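# Place a blue sponge flat on the shelf's top level

## Task

Put one blue sponge so that it rests flat on the upper level of the shelf. The shelf must not be shifted, the other sponges on it must stay lying flat and separated from each other, and when finished neither gripper may be in contact with any sponge.

## Robot and tools

Robot: two yam_ultra arms, left_arm and right_arm, each ending in a parallel two-finger gripper. Fingers point along the gripper's +z axis and spread along its y axis. The reported end_effector_position is the spot between the finger pads, roughly 1 cm short of the tips. Each arm carries a wrist camera.

Frames: the scene frame has its origin at table-top height, halfway between the nominal arm bases, with +x reaching out over the table, +z up, and left_arm on the +y side (image left/right does not match arm names). Calibrated bases: left_arm at (+0.028, +0.365, +0.044) m, right_arm at (+0.028, -0.352, +0.027) m, both almost unrotated. Hand positions, orientations (quat wxyz), velocities and targets in results are given in each arm's own base frame. Motion offsets also use that arm's base axes, and rotations pivot about the Hand target position. Printed poses may be off by a few centimetres, more at long reach.

execute_actions(actions, cameras): actions is a list of actions; each action is a table of 1 to 15 rows, one row per 1/30 s step, and a short table repeats its final row until step 15, so each action lasts 0.5 s. Every row is a single list of 14 numbers in [-1, 1] covering both arms: left dx, dy, dz, rx, ry, rz, opening, then the right arm's seven in the same order. The six pose numbers are an offset, not a pose: they are measured from that arm's Hand target as it stood when the action began, and every row of the action refers back to that same start, not to the previous row. A following action or call starts from the new Hand target, so sending the same offset again moves further. Scale: 1.0 equals 0.6 m for dx, dy, dz and 180 degrees for the rotation vector rx, ry, rz. Opening is absolute: +1 fully open (0.094 m), -1 closed. To leave an arm where it is, give it six zeros and repeat its current opening (a 0 opening is itself a command, half open). Images are returned only for an empty actions list or when cameras names them; ["all"] gives every camera.

move(target, speed, blend, opening_speed, grip_force, blocking, cameras): target is one 14-number row laid out as above, or a list of up to 15 such rows forming waypoints; every row is an offset from the Hand targets at the start of the move, not from the previous waypoint. Grippers travel in straight lines, all finishing together, with a 10 s cap. speed is top path speed in m/s, 0.002 to 2.9, default 0.25 (rotation up to twice that in rad/s); one value or one per waypoint. blend (m) rounds waypoint corners; 0 stops at each. opening_speed (at least 0.2 per second on the -1..1 scale) makes the fingers travel gradually; use it when closing on a sponge so it is not crushed. grip_force sets a per-pad force cap of 10 to 50 N and stays until changed; lower values close slowly. blocking=false returns after about 0.5 s while motion continues. The result adds a move: line such as done, off_target, moving, held or fault, plus limits=paced (pose clipped) or limits=held (steps withheld). Done means at rest within 10 mm and 2 degrees; it says nothing about contact. Paths do not avoid obstacles or the other arm.

wait(seconds 0 to 3600) lets time pass with no new commands; a running move continues. stop brakes a running move. zoom_image(camera, region [x0, y0, x1, y1] in pixels, at most 504 by 504) enlarges part of the latest image of cam_head_left (896x504), cam_head_right (896x504), cam_left_wrist (672x504) or cam_right_wrist (672x504). read_manual gives only licence text. finished_scene(scene) ends the current scene with its number; make no further call in that same reply.

Reading results: Hand target is the last commanded pose after clipping; the next offsets count from it. The actual gripper can settle a few centimetres short through friction or weight; resend the missing distance as an offset if it matters. Orientation commands are clipped to 40 degrees from the measured orientation each step. grip_measured reports finger opening on the command scale (may read up to ~2.5 mm wide when empty); it keeps tracking the command after contact, so it does not reveal a touch. Joint torques, motor temperatures and joint velocities are listed per arm; "within noise" means still. Step readings list intermediate hand positions for action calls only.

Avoid: fast contacts, pressing a target far past a surface, and letting the arms or grippers meet each other (a moderate clash can fail the scene). Do not move the shelf or knock sponges over or off the table; anything left off the table fails the task. Release only when the sponge is still and resting, by commanding an opening clearly above grip_measured, then lift clear so nothing touches the sponges at the end. Keep paths away from an arm's own base, which can whip the elbow around. Avoid holding arms stretched or pushing against something for long: motors above 75 °C give MOTOR HOT, at 90 °C the arm folds and idles, at 100 °C it goes limp.

Each tool is called after "Call:" as name([rows], argument=value, ...), one row to a line, values as JSON.

## Session

Call:
execute_actions(actions=[])

Scene clock: 0.00 s.
left_arm: end_effector_position=(+0.3096, -0.1456, +0.3748) grip_measured=+1.000 end_effector_quat_wxyz=(+0.489, +0.133, +0.767, -0.393) | right_arm: end_effector_position=(+0.3785, +0.1167, +0.4237) grip_measured=+1.000 end_effector_quat_wxyz=(+0.659, -0.136, +0.737, -0.065)
Joint positions: left_arm=[-0.074 1.052 1.159 -0.403 0.752 -0.301 0.094] | right_arm=[0.465 1.182 1.317 -0.267 0.377 -0.232 0.094]
Joint velocities: within noise
Joint torques (N m): no reading
Motor temperatures (°C): left_arm=[26 27 33 25 24 27 28] | right_arm=[29 30 28 27 27 28 28]
Heat: left arm: 33 °C; right arm: 30 °C.
Hand target: left_arm +0.3043, -0.1463, +0.3928; +0.510, +0.148, +0.751, -0.392 | right_arm +0.3730, +0.1131, +0.4410; +0.676, -0.124, +0.724, -0.060
Tool commands: left_gripper/opening=+1.0 right_gripper/opening=+1.0

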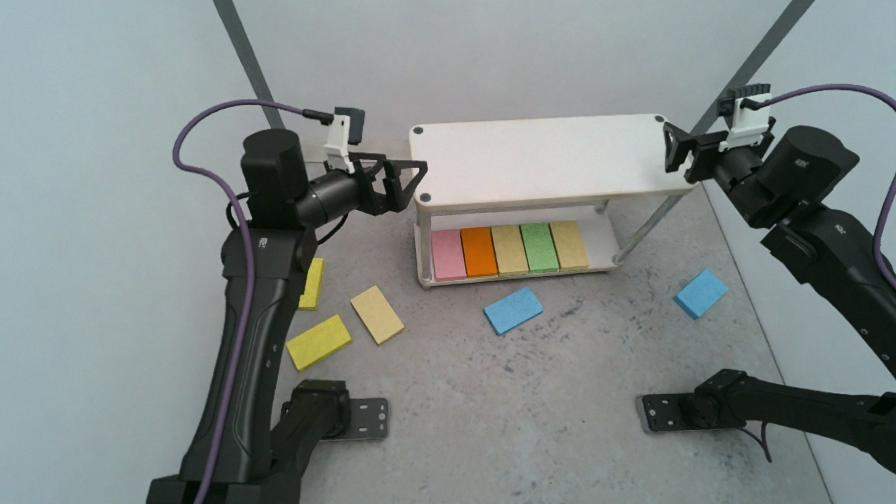

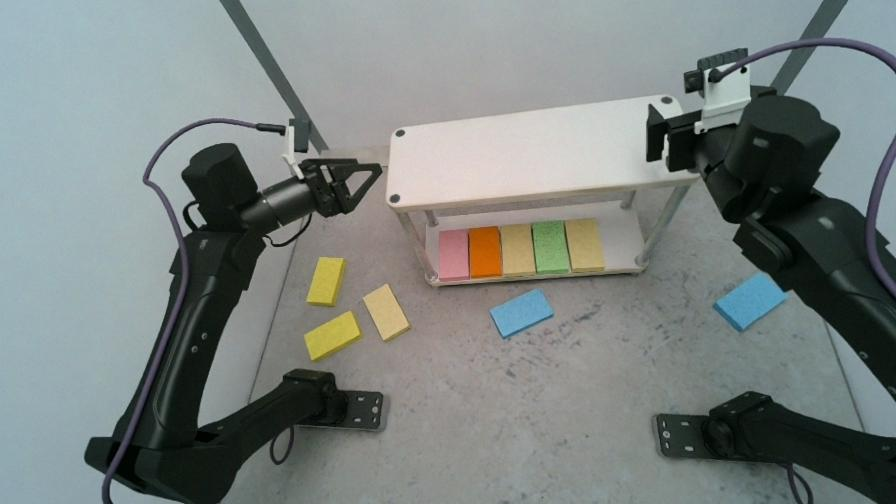

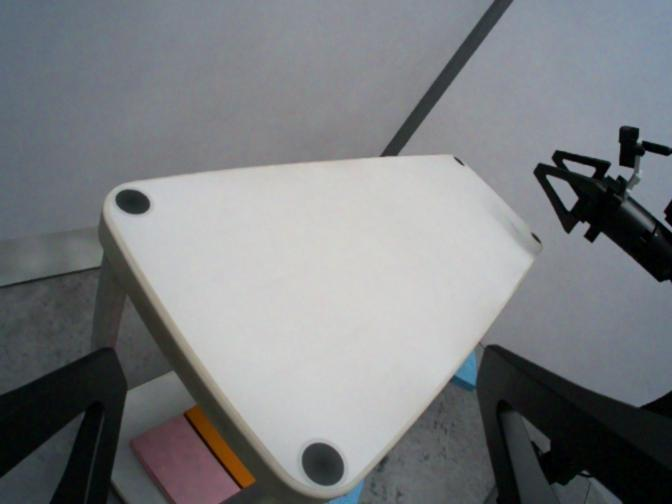

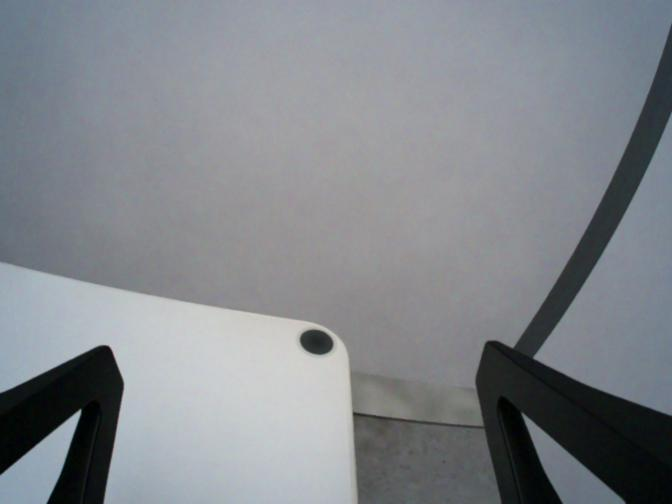

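Call:
zoom_image(camera="cam_head_left", region=[460, 220, 760, 350])

Call:
zoom_image(camera="cam_head_right", region=[460, 220, 820, 350])

Scaled by 1.680 from the camera's image (finer frame: 1280x720).

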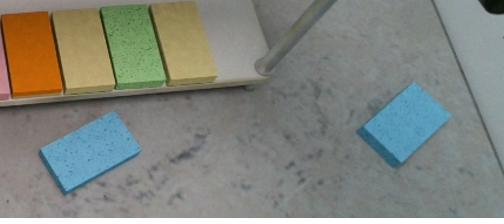

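Scaled by 1.400 from the camera's image (finer frame: 1280x720).

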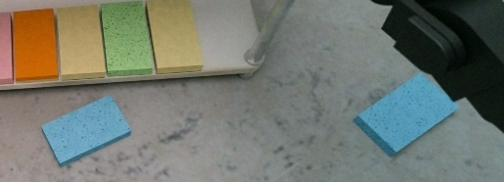

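Call:
move([
  [-0.174,-0.123,-0.071,0.1916,-0.0331,-0.1228,1,0,0,0,0,0,0,1],
  [-0.0988,-0.318,-0.438,0.1916,-0.0331,-0.1228,1,0,0,0,0,0,0,1],
], blend=[0.05,0], cameras=["all"])

Scene clock: 9.23 s.
left_arm: end_effector_position=(+0.2450, -0.3294, +0.1232) grip_measured=+1.000 end_effector_quat_wxyz=(+0.377, +0.454, +0.776, -0.223) | right_arm: end_effector_position=(+0.3785, +0.1167, +0.4237) grip_measured=+1.000 end_effector_quat_wxyz=(+0.659, -0.136, +0.737, -0.065)
Joint positions: left_arm=[-0.866 1.437 0.78 -0.016 0.155 0.118 0.094] | right_arm=[0.465 1.182 1.317 -0.267 0.377 -0.232 0.094]
Joint torques (N m): left_arm=[-0.43 -3.93 4.44 2.09 -0.04 -0.09] | right_arm=[-0.1 -4.46 6.75 2.21 -0.01 0.01]
Heat: left arm: 34 °C; right arm: 31 °C.
Hand target: left_arm +0.2450, -0.3371, +0.1300; +0.398, +0.450, +0.764, -0.234 | right_arm +0.3730, +0.1131, +0.4410; +0.676, -0.124, +0.724, -0.060
Off the commanded pose: left_arm 0.010 m, 3 deg | right_arm 0.018 m, 3 deg.
move: off_target (left_arm)

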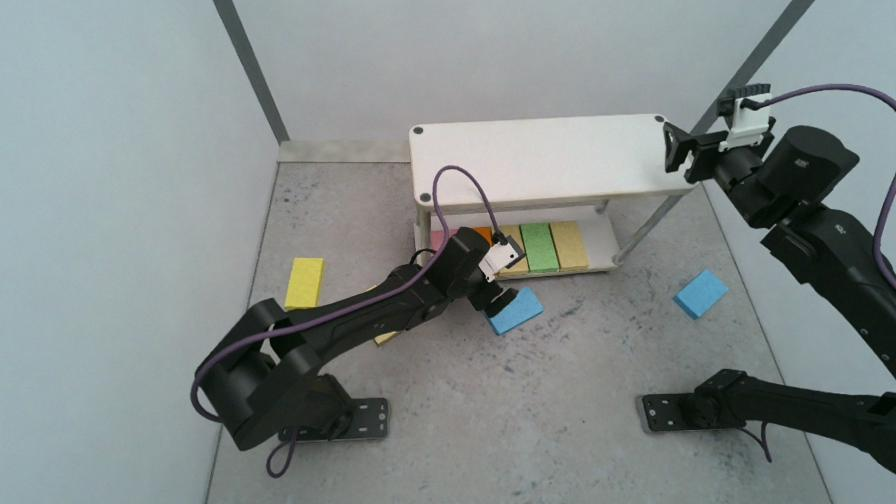

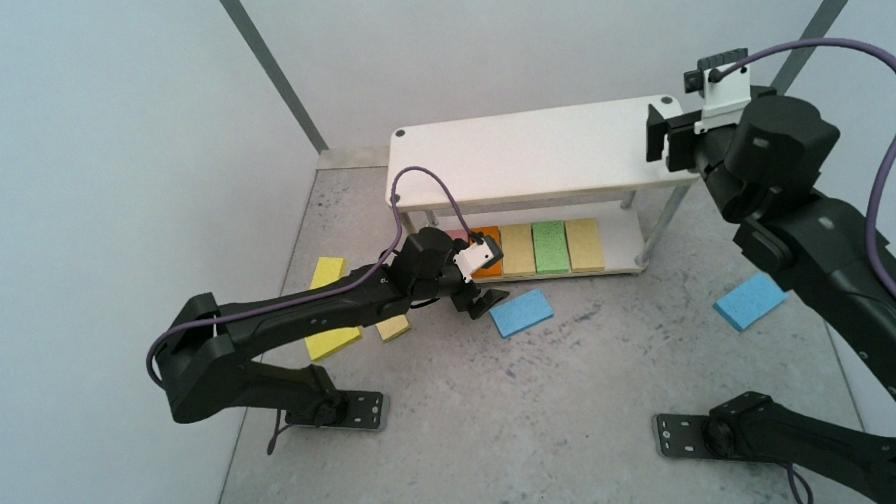

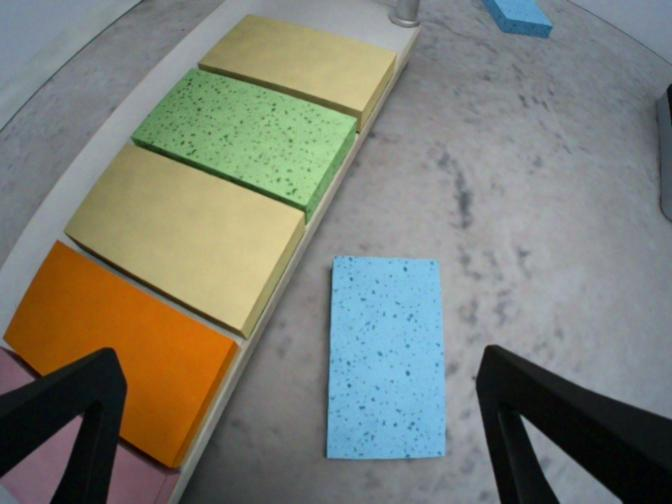

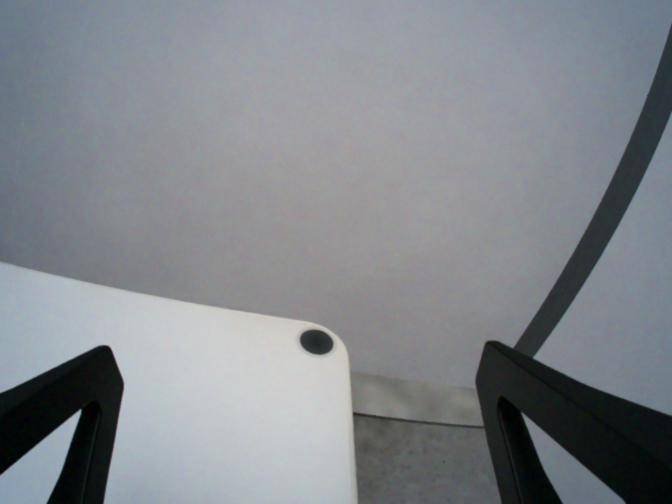

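Call:
move([
  [-0.03,-0.085,-0.05,0,0,0,1,0,0,0,0,0,0,1],
  [-0.03,-0.088,-0.233,0,0,0,1,0,0,0,0,0,0,1],
], blend=[0.03,0], cameras=["cam_head_left","cam_left_wrist"])

Scene clock: 12.77 s.
left_arm: end_effector_position=(+0.2256, -0.3835, -0.0184) grip_measured=+1.000 end_effector_quat_wxyz=(+0.377, +0.458, +0.774, -0.221) | right_arm: end_effector_position=(+0.3785, +0.1167, +0.4237) grip_measured=+1.000 end_effector_quat_wxyz=(+0.659, -0.136, +0.737, -0.065)
Joint positions: left_arm=[-1.03 1.997 0.677 0.653 0.028 0.026 0.094] | right_arm=[0.465 1.182 1.317 -0.267 0.377 -0.232 0.094]
Joint torques (N m): left_arm=[-0.4 -5.98 2.62 2.1 -0.08 -0.08] | right_arm=[-0.09 -4.46 6.75 2.21 -0.01 0.01]
Motor temperatures (°C): left_arm=[26 27 34 28 24 27 28] | right_arm=[29 30 30 32 27 28 28]
Heat: left arm: 34 °C; right arm: 32 °C.
Hand target: left_arm +0.2270, -0.3899, -0.0098; +0.398, +0.450, +0.764, -0.234 | right_arm +0.3730, +0.1131, +0.4410; +0.676, -0.124, +0.724, -0.060
Off the commanded pose: left_arm 0.011 m, 3 deg | right_arm 0.018 m, 3 deg.
move: off_target (left_arm)

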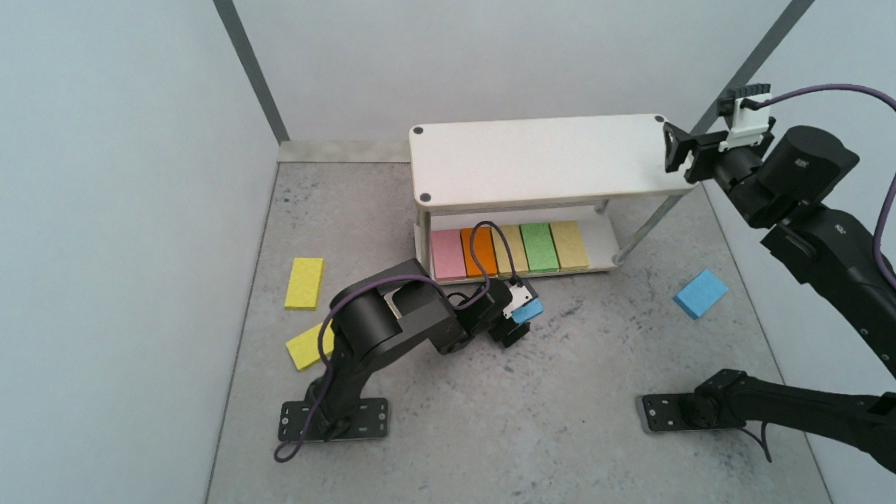

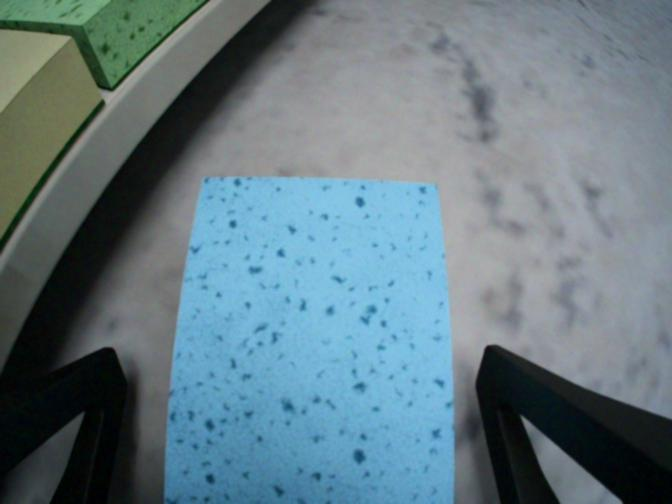

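Call:
move([
  [0,0.003,-0.013,0,0,0,1,0,0,0,0,0,0,1],
  [0,0.003,-0.013,0,0,0,0.3,0,0,0,0,0,0,1],
], opening_speed=0.8, cameras=["cam_left_wrist"])

Scene clock: 15.70 s.
left_arm: end_effector_position=(+0.2250, -0.3825, -0.0258) grip_measured=+0.355 end_effector_quat_wxyz=(+0.378, +0.458, +0.773, -0.222) | right_arm: end_effector_position=(+0.3785, +0.1167, +0.4237) grip_measured=+1.000 end_effector_quat_wxyz=(+0.659, -0.136, +0.737, -0.065)
Joint positions: left_arm=[-1.03 2.027 0.668 0.696 0.028 0.026 0.064] | right_arm=[0.465 1.182 1.317 -0.267 0.377 -0.232 0.094]
Joint torques (N m): left_arm=[-0.13 -5.97 2.51 2.08 -0.07 -0.04] | right_arm=[-0.1 -4.46 6.76 2.22 -0.01 0.01]
Heat: left arm: 34 °C; right arm: 33 °C.
Hand target: left_arm +0.2270, -0.3881, -0.0176; +0.398, +0.450, +0.764, -0.234 | right_arm +0.3730, +0.1131, +0.4410; +0.676, -0.124, +0.724, -0.060
Off the commanded pose: left_arm 0.010 m, 3 deg | right_arm 0.018 m, 3 deg.
move: off_target (left_arm); target 2's new opening was sent with left_arm's hand 0.011 m and 3 deg from that target

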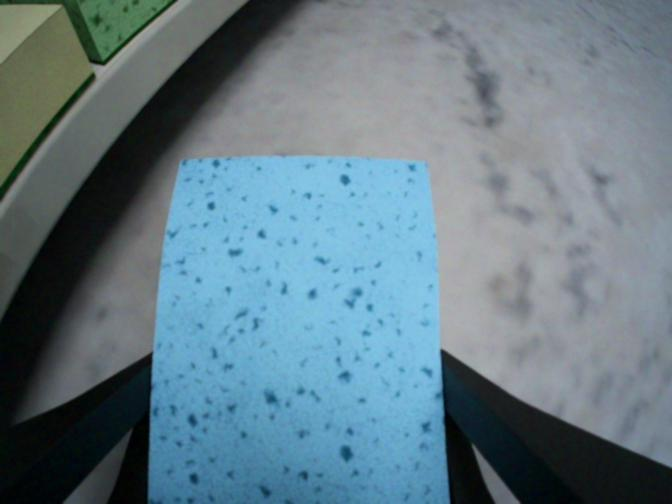

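Call:
move([
  [0,0,0.03,0,0,0,0.2,0,0,0,0,0,0,1],
  [-0.078,0.163,0.196,0,0,0.03,0.2,0,0,0,0,0,0,1],
  [-0.095,0.23,0.729,0,0,0.06,0.2,0,0,0,0,0,0,1],
  [0.248,0.152,0.713,0,0,0.09,0.2,0,0,0,0,0,0,1],
], blend=[0.02,0.05,0.05,0], opening_speed=0.8, cameras=["all"])

Scene clock: 23.13 s.
left_arm: end_effector_position=(+0.3836, -0.2967, +0.3971) grip_measured=+0.353 end_effector_quat_wxyz=(+0.423, +0.334, +0.826, -0.166) | right_arm: end_effector_position=(+0.3785, +0.1167, +0.4237) grip_measured=+1.000 end_effector_quat_wxyz=(+0.659, -0.136, +0.737, -0.065)
Joint positions: left_arm=[-0.619 1.886 2.414 -1.161 0.112 0.093 0.064] | right_arm=[0.465 1.182 1.317 -0.267 0.377 -0.232 0.094]
Joint torques (N m): left_arm=[0.32 -6.24 8.32 1.2 0.17 0.04] | right_arm=[-0.1 -4.46 6.76 2.21 -0.01 0.01]
Heat: left arm: 35 °C; right arm: 35 °C.
Hand target: left_arm +0.3758, -0.2969, +0.4102; +0.427, +0.338, +0.820, -0.176 | right_arm +0.3730, +0.1131, +0.4410; +0.676, -0.124, +0.724, -0.060
Off the commanded pose: left_arm 0.015 m, 2 deg | right_arm 0.018 m, 3 deg.
move: off_target (left_arm); blend cut to 0.0089 m at target 1

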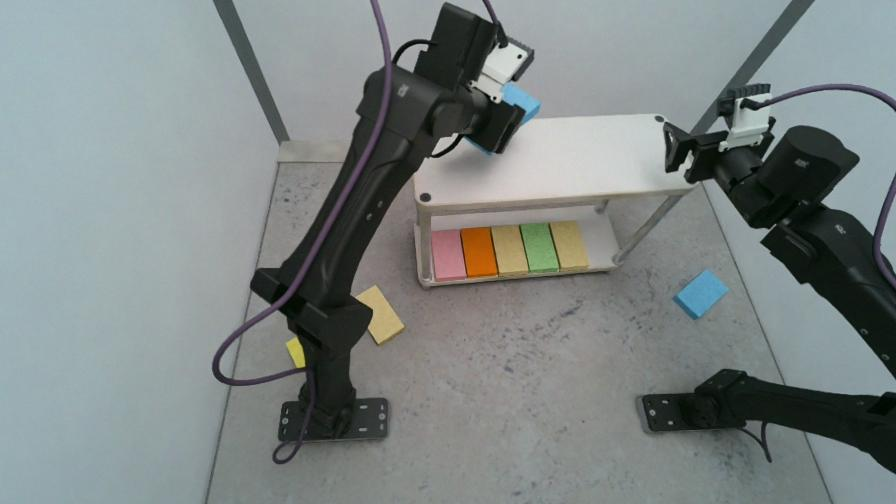

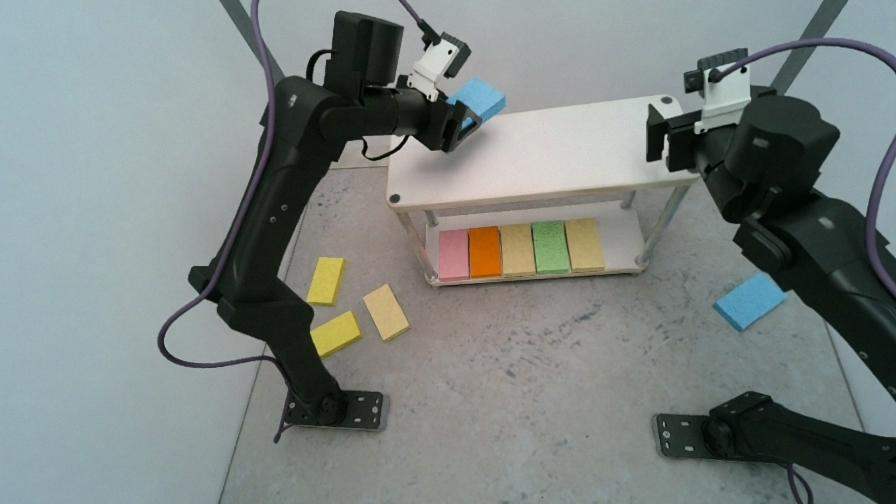

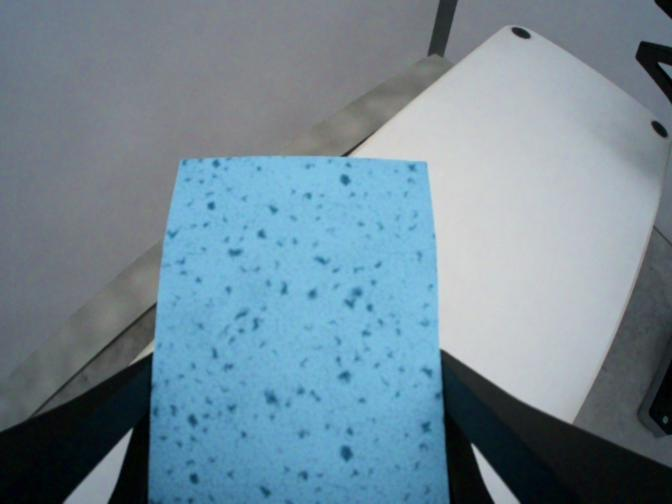

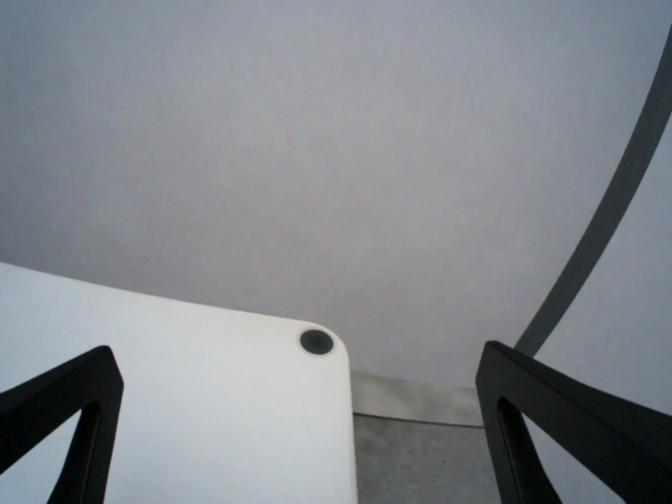

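Call:
move([
  [-0.017,-0.05,0,0.008,0.008,0,0.2,0,0,0,0,0,0,1],
  [-0.017,-0.05,-0.09,0.008,0.008,0,0.2,0,0,0,0,0,0,1],
], speed=[0.2,0.1], blend=[0.015,0], cameras=["all"])

Scene clock: 25.40 s.
left_arm: end_effector_position=(+0.3653, -0.3309, +0.3322) grip_measured=+0.353 end_effector_quat_wxyz=(+0.378, +0.354, +0.841, -0.159) | right_arm: end_effector_position=(+0.3785, +0.1167, +0.4237) grip_measured=+1.000 end_effector_quat_wxyz=(+0.659, -0.136, +0.737, -0.065)
Joint positions: left_arm=[-0.715 1.826 2.104 -1.006 0.062 0.055 0.064] | right_arm=[0.465 1.182 1.317 -0.267 0.377 -0.232 0.094]
Joint torques (N m): left_arm=[0.01 -9.87 3.92 1.88 -0.08 -0.1] | right_arm=[-0.1 -4.45 6.75 2.21 -0.01 0.01]
Heat: left arm: 35 °C; right arm: 35 °C.
Hand target: left_arm +0.3656, -0.3269, +0.3562; +0.412, +0.341, +0.828, -0.170 | right_arm +0.3730, +0.1131, +0.4410; +0.676, -0.124, +0.724, -0.060
Off the commanded pose: left_arm 0.024 m, 5 deg | right_arm 0.018 m, 3 deg.
move: off_target (left_arm)

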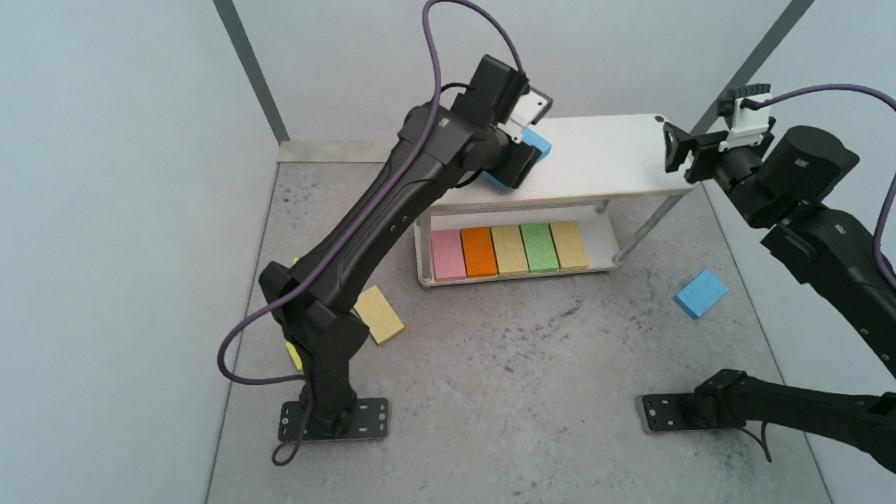

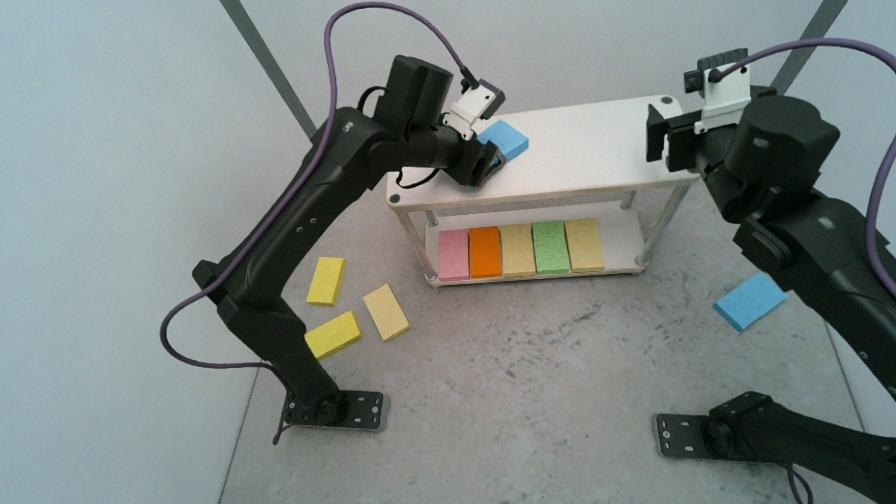

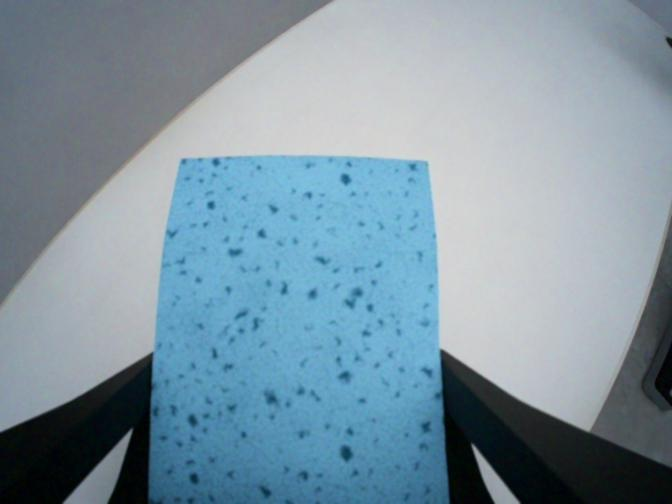

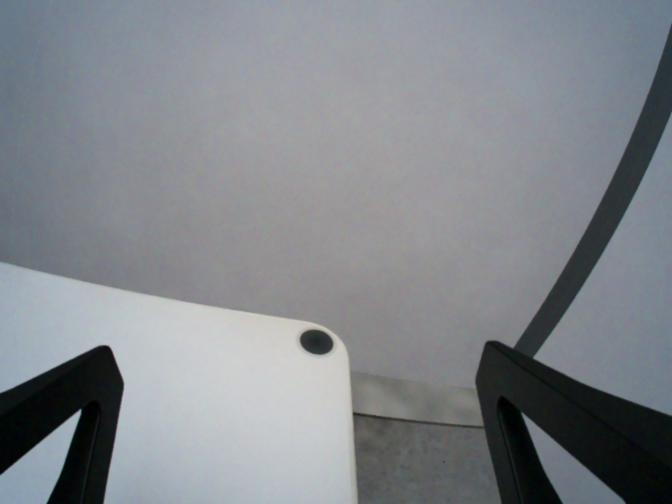

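Call:
zoom_image(camera="cam_head_right", region=[380, 90, 580, 210])

Call:
zoom_image(camera="cam_left_wrist", region=[120, 100, 500, 300])

Scaled by 2.520 from the camera's image (finer frame: 1280x720).

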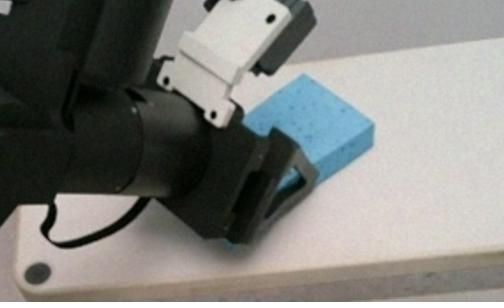

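Scaled by 1.326 from the camera's image (finer frame: 960x720).

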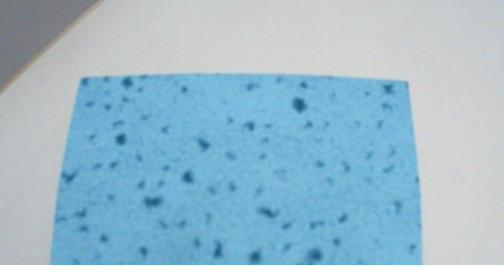

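Call:
move(target=[0,0,-0.003,-0.014,-0.014,0,0.2,0,0,0,0,0,0,1], speed=0.1, cameras=["cam_head_right","cam_left_wrist"])

Call:
zoom_image(camera="cam_head_right", region=[380, 90, 580, 210])

Scene clock: 28.67 s.
left_arm: end_effector_position=(+0.3649, -0.3305, +0.3301) grip_measured=+0.353 end_effector_quat_wxyz=(+0.402, +0.349, +0.829, -0.168) | right_arm: end_effector_position=(+0.3785, +0.1167, +0.4237) grip_measured=+1.000 end_effector_quat_wxyz=(+0.659, -0.136, +0.737, -0.065)
Joint positions: left_arm=[-0.715 1.753 1.952 -0.869 0.062 0.052 0.064] | right_arm=[0.465 1.182 1.317 -0.267 0.377 -0.232 0.094]
Joint torques (N m): left_arm=[0.14 -9.4 4.19 1.99 -0.04 -0.1] | right_arm=[-0.1 -4.46 6.76 2.21 -0.01 0.01]
Heat: left arm: 35 °C; right arm: 36 °C.
Hand target: left_arm +0.3656, -0.3269, +0.3544; +0.438, +0.336, +0.814, -0.180 | right_arm +0.3730, +0.1131, +0.4410; +0.676, -0.124, +0.724, -0.060
Off the commanded pose: left_arm 0.025 m, 5 deg | right_arm 0.018 m, 3 deg.
move: off_target (left_arm)

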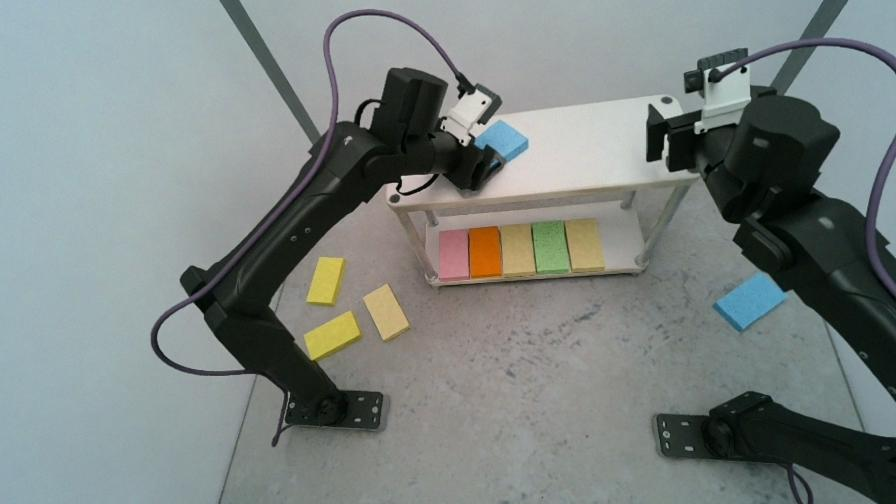

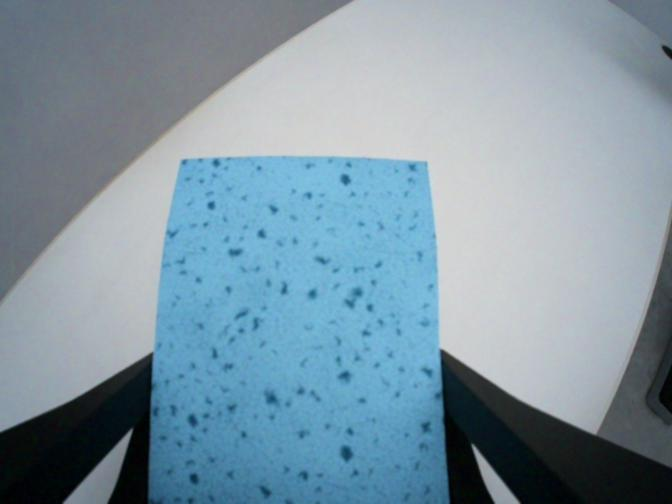

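Scaled by 2.520 from the camera's image (finer frame: 1280x720).

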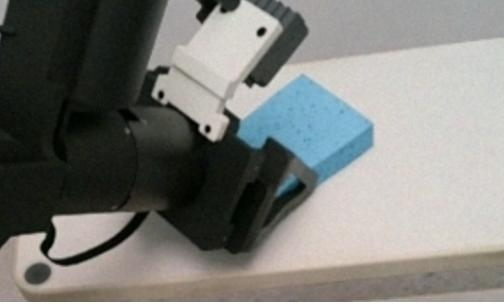

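Call:
move(target=[0,0,-0.013,0,0,0,0.2,0,0,0,0,0,0,1], speed=0.05, cameras=["cam_left_wrist"])

Scene clock: 29.70 s.
left_arm: end_effector_position=(+0.3647, -0.3304, +0.3307) grip_measured=+0.353 end_effector_quat_wxyz=(+0.413, +0.348, +0.824, -0.171) | right_arm: end_effector_position=(+0.3785, +0.1167, +0.4237) grip_measured=+1.000 end_effector_quat_wxyz=(+0.659, -0.136, +0.737, -0.065)
Joint positions: left_arm=[-0.715 1.728 1.904 -0.821 0.062 0.052 0.064] | right_arm=[0.465 1.182 1.317 -0.267 0.377 -0.232 0.094]
Joint torques (N m): left_arm=[0.09 -8.61 3.9 1.92 -0.05 -0.1] | right_arm=[-0.1 -4.46 6.76 2.21 0 0.01]
Heat: left arm: 34 °C; right arm: 36 °C.
Hand target: left_arm +0.3656, -0.3269, +0.3466; +0.438, +0.336, +0.814, -0.180 | right_arm +0.3730, +0.1131, +0.4410; +0.676, -0.124, +0.724, -0.060
Off the commanded pose: left_arm 0.016 m, 4 deg | right_arm 0.018 m, 3 deg.
move: off_target (left_arm)

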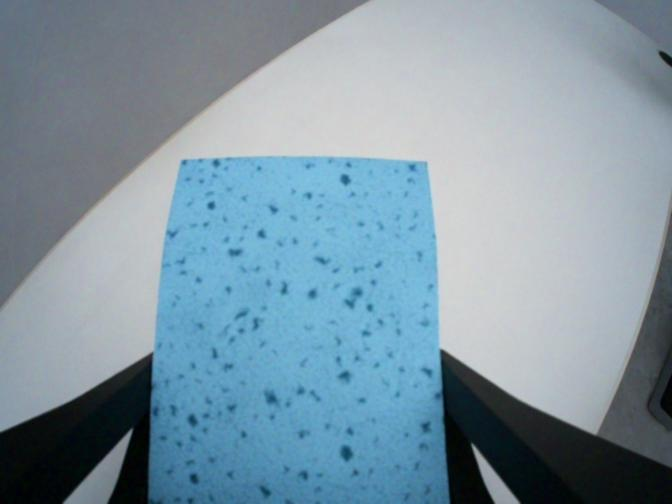

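Call:
move([
  [0,0,0,0,0,0,1,0,0,0,0,0,0,1],
  [-0.03,0.03,0.15,0,0,0,1,0,0,0,0,0,0,1],
  [-0.25,0.2,0.15,0,0,0,1,0,0,0,0,0,0,1],
], opening_speed=1.5, speed=[0.1,0.15,0.25], blend=[0,0.03,0], cameras=["all"])

Scene clock: 33.57 s.
left_arm: end_effector_position=(+0.2242, -0.2102, +0.4435) grip_measured=+0.998 end_effector_quat_wxyz=(+0.451, +0.333, +0.808, -0.181) | right_arm: end_effector_position=(+0.3785, +0.1167, +0.4237) grip_measured=+1.000 end_effector_quat_wxyz=(+0.659, -0.136, +0.737, -0.065)
Joint positions: left_arm=[-0.74 1.287 1.987 -1.257 0.028 0.027 0.094] | right_arm=[0.465 1.182 1.317 -0.267 0.377 -0.232 0.094]
Joint torques (N m): left_arm=[-0.51 -2.03 3.06 1.27 -0.1 -0.09] | right_arm=[-0.09 -4.46 6.76 2.21 -0.01 0.01]
Heat: left arm: 34 °C; right arm: 36 °C.
Hand target: left_arm +0.2156, -0.2069, +0.4366; +0.438, +0.336, +0.814, -0.180 | right_arm +0.3730, +0.1131, +0.4410; +0.676, -0.124, +0.724, -0.060
Off the commanded pose: left_arm 0.012 m, 2 deg | right_arm 0.018 m, 3 deg.
move: off_target (left_arm)

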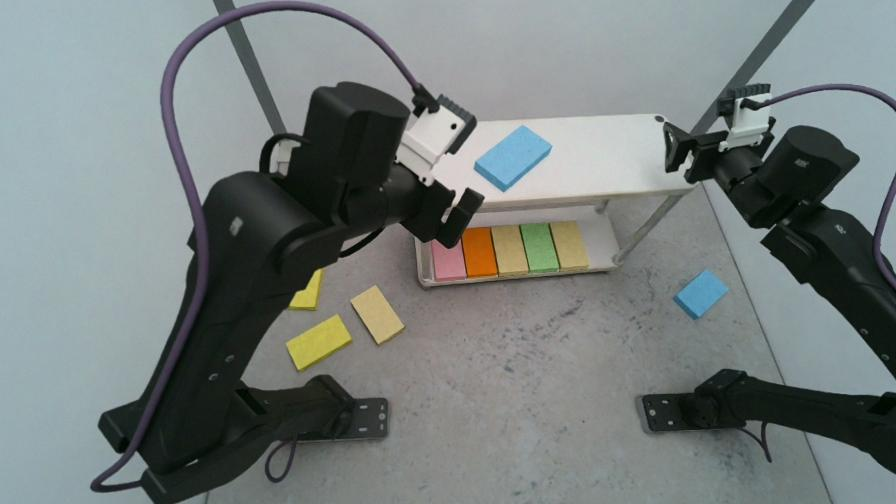

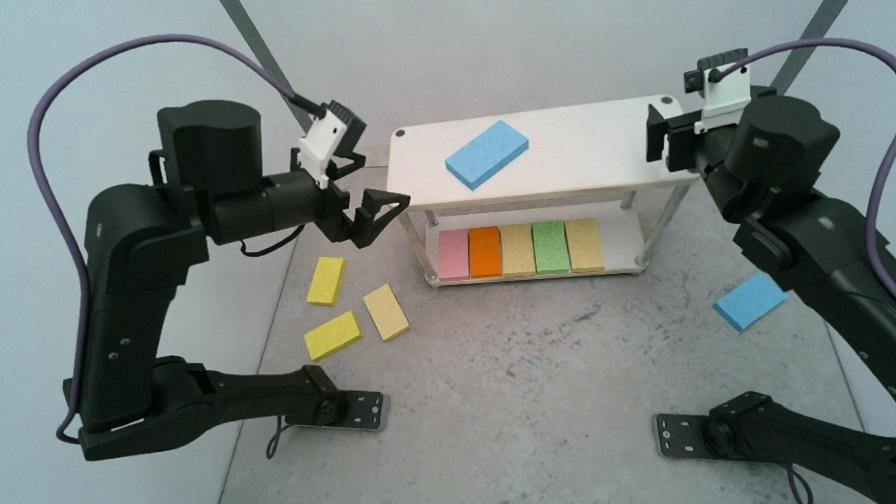

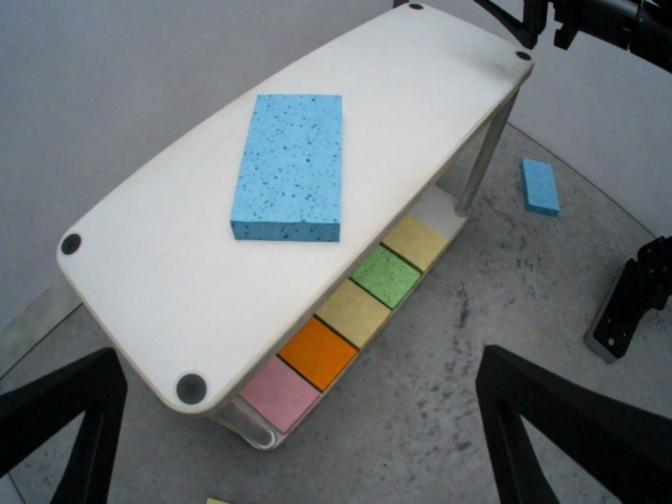

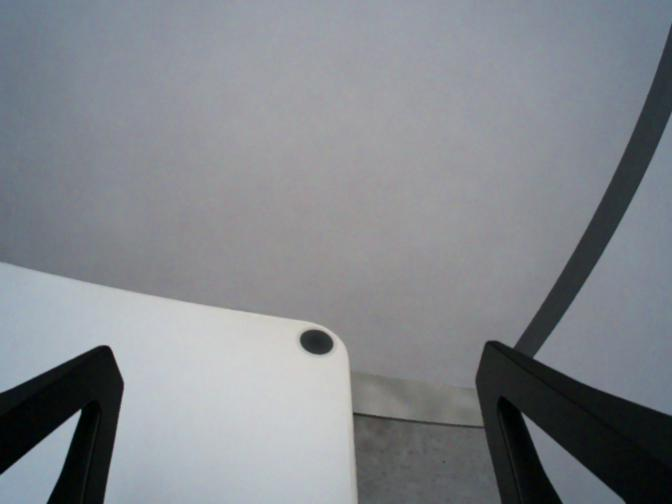

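Call:
finished_scene(scene=1)

The scene is finished: the task was done.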